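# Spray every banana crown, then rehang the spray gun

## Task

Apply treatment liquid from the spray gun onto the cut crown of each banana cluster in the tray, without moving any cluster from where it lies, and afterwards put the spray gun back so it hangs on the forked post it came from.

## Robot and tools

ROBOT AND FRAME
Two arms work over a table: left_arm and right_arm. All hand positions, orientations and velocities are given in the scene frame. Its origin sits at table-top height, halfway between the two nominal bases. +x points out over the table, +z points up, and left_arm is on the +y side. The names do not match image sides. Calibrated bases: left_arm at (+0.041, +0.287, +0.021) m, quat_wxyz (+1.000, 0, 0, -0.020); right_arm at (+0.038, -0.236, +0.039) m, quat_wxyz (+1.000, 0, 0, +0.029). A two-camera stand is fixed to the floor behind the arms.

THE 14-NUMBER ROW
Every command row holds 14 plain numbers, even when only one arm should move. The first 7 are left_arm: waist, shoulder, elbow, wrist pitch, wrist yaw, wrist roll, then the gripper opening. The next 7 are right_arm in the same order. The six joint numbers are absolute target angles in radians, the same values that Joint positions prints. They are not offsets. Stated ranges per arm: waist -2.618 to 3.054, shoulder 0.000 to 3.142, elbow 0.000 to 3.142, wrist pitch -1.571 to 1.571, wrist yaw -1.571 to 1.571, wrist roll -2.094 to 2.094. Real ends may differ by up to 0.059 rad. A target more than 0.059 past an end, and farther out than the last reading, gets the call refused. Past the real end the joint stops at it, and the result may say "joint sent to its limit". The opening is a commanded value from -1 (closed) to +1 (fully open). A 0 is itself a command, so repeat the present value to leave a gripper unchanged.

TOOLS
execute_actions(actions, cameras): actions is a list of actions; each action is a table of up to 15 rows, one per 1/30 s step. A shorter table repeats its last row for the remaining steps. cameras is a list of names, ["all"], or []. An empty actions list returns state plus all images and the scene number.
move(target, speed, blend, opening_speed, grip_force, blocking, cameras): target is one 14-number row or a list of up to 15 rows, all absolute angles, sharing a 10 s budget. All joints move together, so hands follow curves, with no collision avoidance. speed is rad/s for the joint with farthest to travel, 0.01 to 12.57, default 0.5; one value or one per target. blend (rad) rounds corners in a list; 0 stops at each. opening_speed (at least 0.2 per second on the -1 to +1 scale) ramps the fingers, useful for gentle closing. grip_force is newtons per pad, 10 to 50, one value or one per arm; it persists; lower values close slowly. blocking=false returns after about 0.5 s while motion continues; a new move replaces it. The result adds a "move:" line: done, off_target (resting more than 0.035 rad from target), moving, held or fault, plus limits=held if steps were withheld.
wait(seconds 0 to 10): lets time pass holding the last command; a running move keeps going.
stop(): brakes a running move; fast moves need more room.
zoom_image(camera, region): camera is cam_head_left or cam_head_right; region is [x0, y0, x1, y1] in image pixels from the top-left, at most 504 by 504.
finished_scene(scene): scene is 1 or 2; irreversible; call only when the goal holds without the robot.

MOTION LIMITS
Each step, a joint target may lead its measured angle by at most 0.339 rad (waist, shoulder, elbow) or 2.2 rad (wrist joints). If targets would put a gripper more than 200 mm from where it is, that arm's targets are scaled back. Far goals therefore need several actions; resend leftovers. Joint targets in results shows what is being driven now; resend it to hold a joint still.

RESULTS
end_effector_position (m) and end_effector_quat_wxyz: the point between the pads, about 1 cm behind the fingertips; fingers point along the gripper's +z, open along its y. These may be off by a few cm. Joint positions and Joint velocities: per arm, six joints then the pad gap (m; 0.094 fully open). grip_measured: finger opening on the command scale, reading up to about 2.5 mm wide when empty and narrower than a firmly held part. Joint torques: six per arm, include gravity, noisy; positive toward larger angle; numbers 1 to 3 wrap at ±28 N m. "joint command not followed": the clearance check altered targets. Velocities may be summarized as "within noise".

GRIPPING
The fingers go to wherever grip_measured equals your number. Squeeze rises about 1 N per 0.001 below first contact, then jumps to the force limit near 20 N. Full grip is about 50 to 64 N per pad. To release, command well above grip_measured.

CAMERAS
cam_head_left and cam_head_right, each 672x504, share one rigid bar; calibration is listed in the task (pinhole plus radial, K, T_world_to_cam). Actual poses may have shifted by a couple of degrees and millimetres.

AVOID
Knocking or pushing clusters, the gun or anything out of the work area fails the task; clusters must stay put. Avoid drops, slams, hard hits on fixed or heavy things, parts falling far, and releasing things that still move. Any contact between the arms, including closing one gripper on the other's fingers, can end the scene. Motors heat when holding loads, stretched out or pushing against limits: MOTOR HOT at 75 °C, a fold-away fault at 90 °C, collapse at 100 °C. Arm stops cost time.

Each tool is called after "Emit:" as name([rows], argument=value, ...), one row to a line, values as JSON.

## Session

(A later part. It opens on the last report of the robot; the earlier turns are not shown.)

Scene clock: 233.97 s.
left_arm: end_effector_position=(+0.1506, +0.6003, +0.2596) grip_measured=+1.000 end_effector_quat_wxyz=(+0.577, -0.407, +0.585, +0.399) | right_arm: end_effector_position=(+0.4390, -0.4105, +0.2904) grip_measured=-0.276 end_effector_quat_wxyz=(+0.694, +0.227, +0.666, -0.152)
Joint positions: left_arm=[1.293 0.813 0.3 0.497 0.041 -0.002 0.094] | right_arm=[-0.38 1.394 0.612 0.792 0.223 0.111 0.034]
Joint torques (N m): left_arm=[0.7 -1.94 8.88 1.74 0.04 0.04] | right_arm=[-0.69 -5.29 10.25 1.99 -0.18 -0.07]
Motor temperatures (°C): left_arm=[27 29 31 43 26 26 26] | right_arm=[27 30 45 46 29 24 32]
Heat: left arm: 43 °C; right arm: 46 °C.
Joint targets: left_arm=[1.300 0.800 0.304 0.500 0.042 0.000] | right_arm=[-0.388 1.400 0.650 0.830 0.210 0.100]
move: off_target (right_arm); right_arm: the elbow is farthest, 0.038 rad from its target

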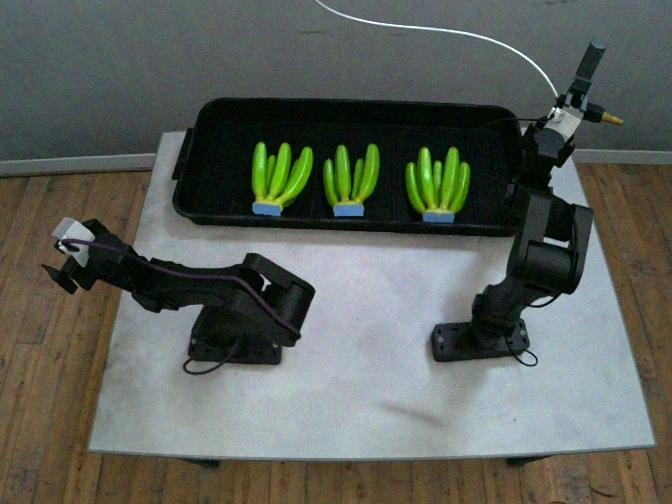

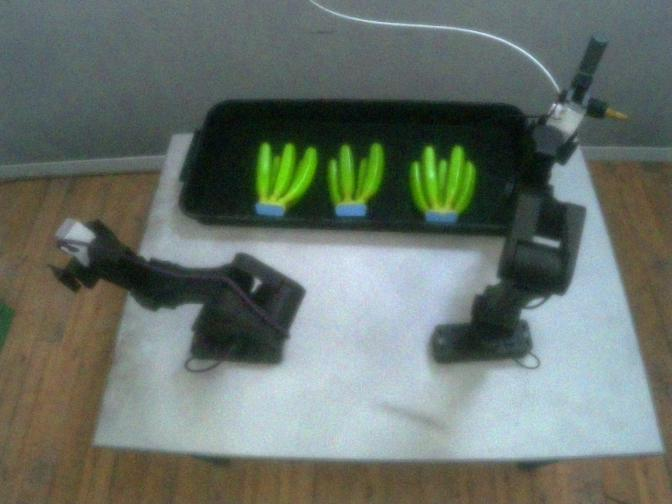

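Inserted. Lower, open, retreat (along the pre-grasp path).

Emit:
move([
  [1.3,0.8,0.304,0.5,0.042,0.0,1,-0.388,1.42,0.63,0.825,0.212,0.1,-1],
  [1.3,0.8,0.304,0.5,0.042,0.0,1,-0.388,1.42,0.63,0.825,0.212,0.1,0.2],
], speed=0.15, opening_speed=0.5, cameras=["all"])

Emit:
move([
  [1.3,0.8,0.304,0.5,0.042,0.0,1,-0.382,1.42,0.62,0.815,0.214,0.1,1],
  [1.3,0.8,0.304,0.5,0.042,0.0,1,-0.31,1.03,0.39,0.66,0.28,0.1,1],
  [1.3,0.8,0.304,0.5,0.042,0.0,1,-0.1,0.8,0.45,0.5,0.2,0.0,1],
], speed=[0.2,0.25,0.5], blend=[0,0.02,0], opening_speed=0.6, cameras=["all"])

Emit:
zoom_image(camera="cam_head_left", region=[510, 60, 630, 180])

Scene clock: 246.53 s.
left_arm: end_effector_position=(+0.1506, +0.6003, +0.2596) grip_measured=+1.000 end_effector_quat_wxyz=(+0.577, -0.407, +0.585, +0.399) | right_arm: end_effector_position=(+0.4396, -0.4141, +0.2919) grip_measured=+0.198 end_effector_quat_wxyz=(+0.700, +0.228, +0.659, -0.155)
Joint positions: left_arm=[1.293 0.813 0.3 0.497 0.041 -0.002 0.094] | right_arm=[-0.388 1.41 0.612 0.826 0.221 0.109 0.056]
Joint torques (N m): left_arm=[0.79 -1.89 8.9 1.73 0.01 0.05] | right_arm=[-0.01 -5.04 8.4 1.62 -0.09 -0.12]
Heat: left arm: 43 °C; right arm: 47 °C.
Joint targets: left_arm=[1.300 0.800 0.304 0.500 0.042 0.000] | right_arm=[-0.388 1.420 0.630 0.825 0.212 0.100]
move: done

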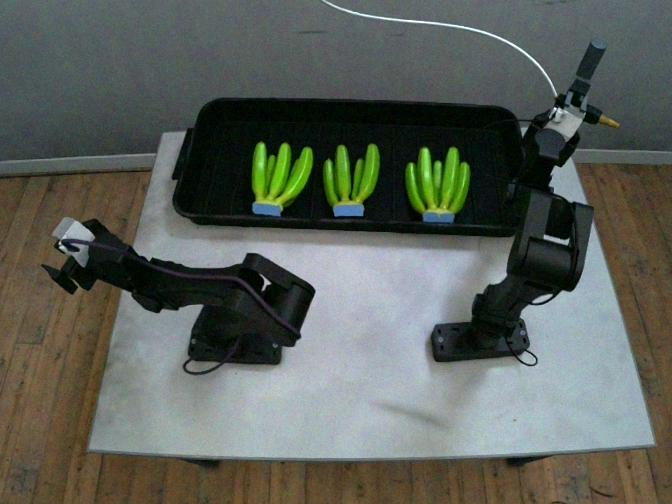

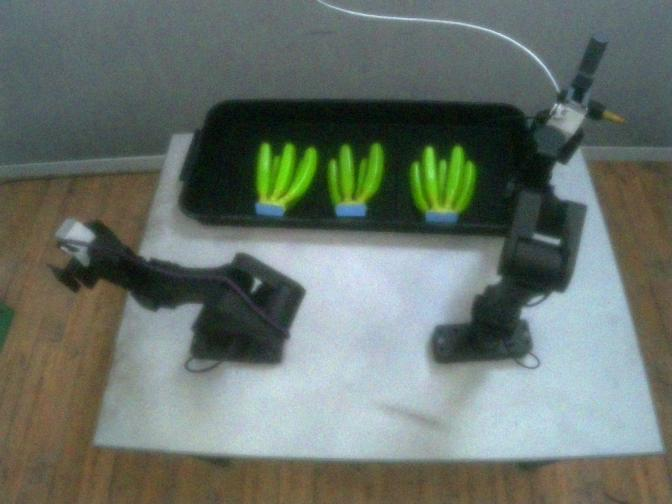

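Scene clock: 250.87 s.
left_arm: end_effector_position=(+0.1506, +0.6003, +0.2596) grip_measured=+1.000 end_effector_quat_wxyz=(+0.577, -0.407, +0.585, +0.399) | right_arm: end_effector_position=(+0.3674, -0.2887, +0.3476) grip_measured=+0.998 end_effector_quat_wxyz=(+0.749, +0.099, +0.650, -0.084)
Joint positions: left_arm=[1.293 0.813 0.3 0.497 0.041 -0.002 0.094] | right_arm=[-0.107 0.809 0.427 0.521 0.212 0.009 0.094]
Joint torques (N m): left_arm=[0.75 -1.94 8.91 1.74 0.01 0.04] | right_arm=[0.55 -2.06 9.78 1.43 -0.17 -0.05]
Heat: left arm: 43 °C; right arm: 46 °C.
Joint targets: left_arm=[1.300 0.800 0.304 0.500 0.042 0.000] | right_arm=[-0.100 0.800 0.450 0.500 0.200 0.000]
move: done

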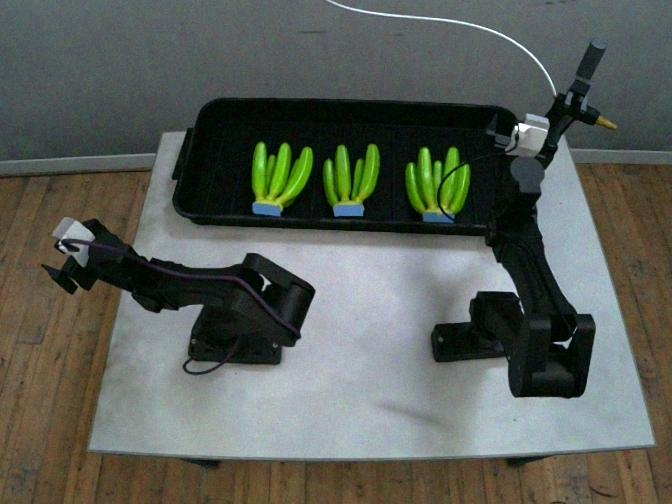

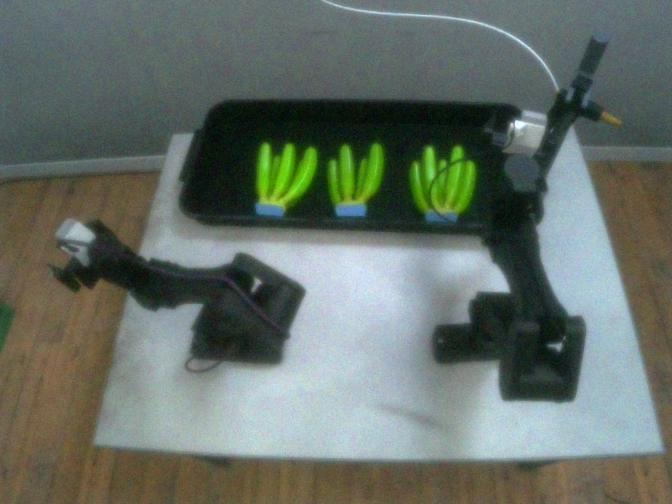

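Scaled by 4.200 from the camera's 672x504 image, which has a finer 960x720 frame.

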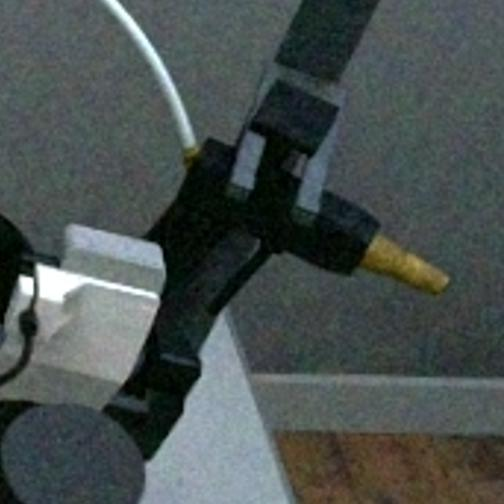

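Emit:
finished_scene(scene=2)

The scene is finished: the task was done.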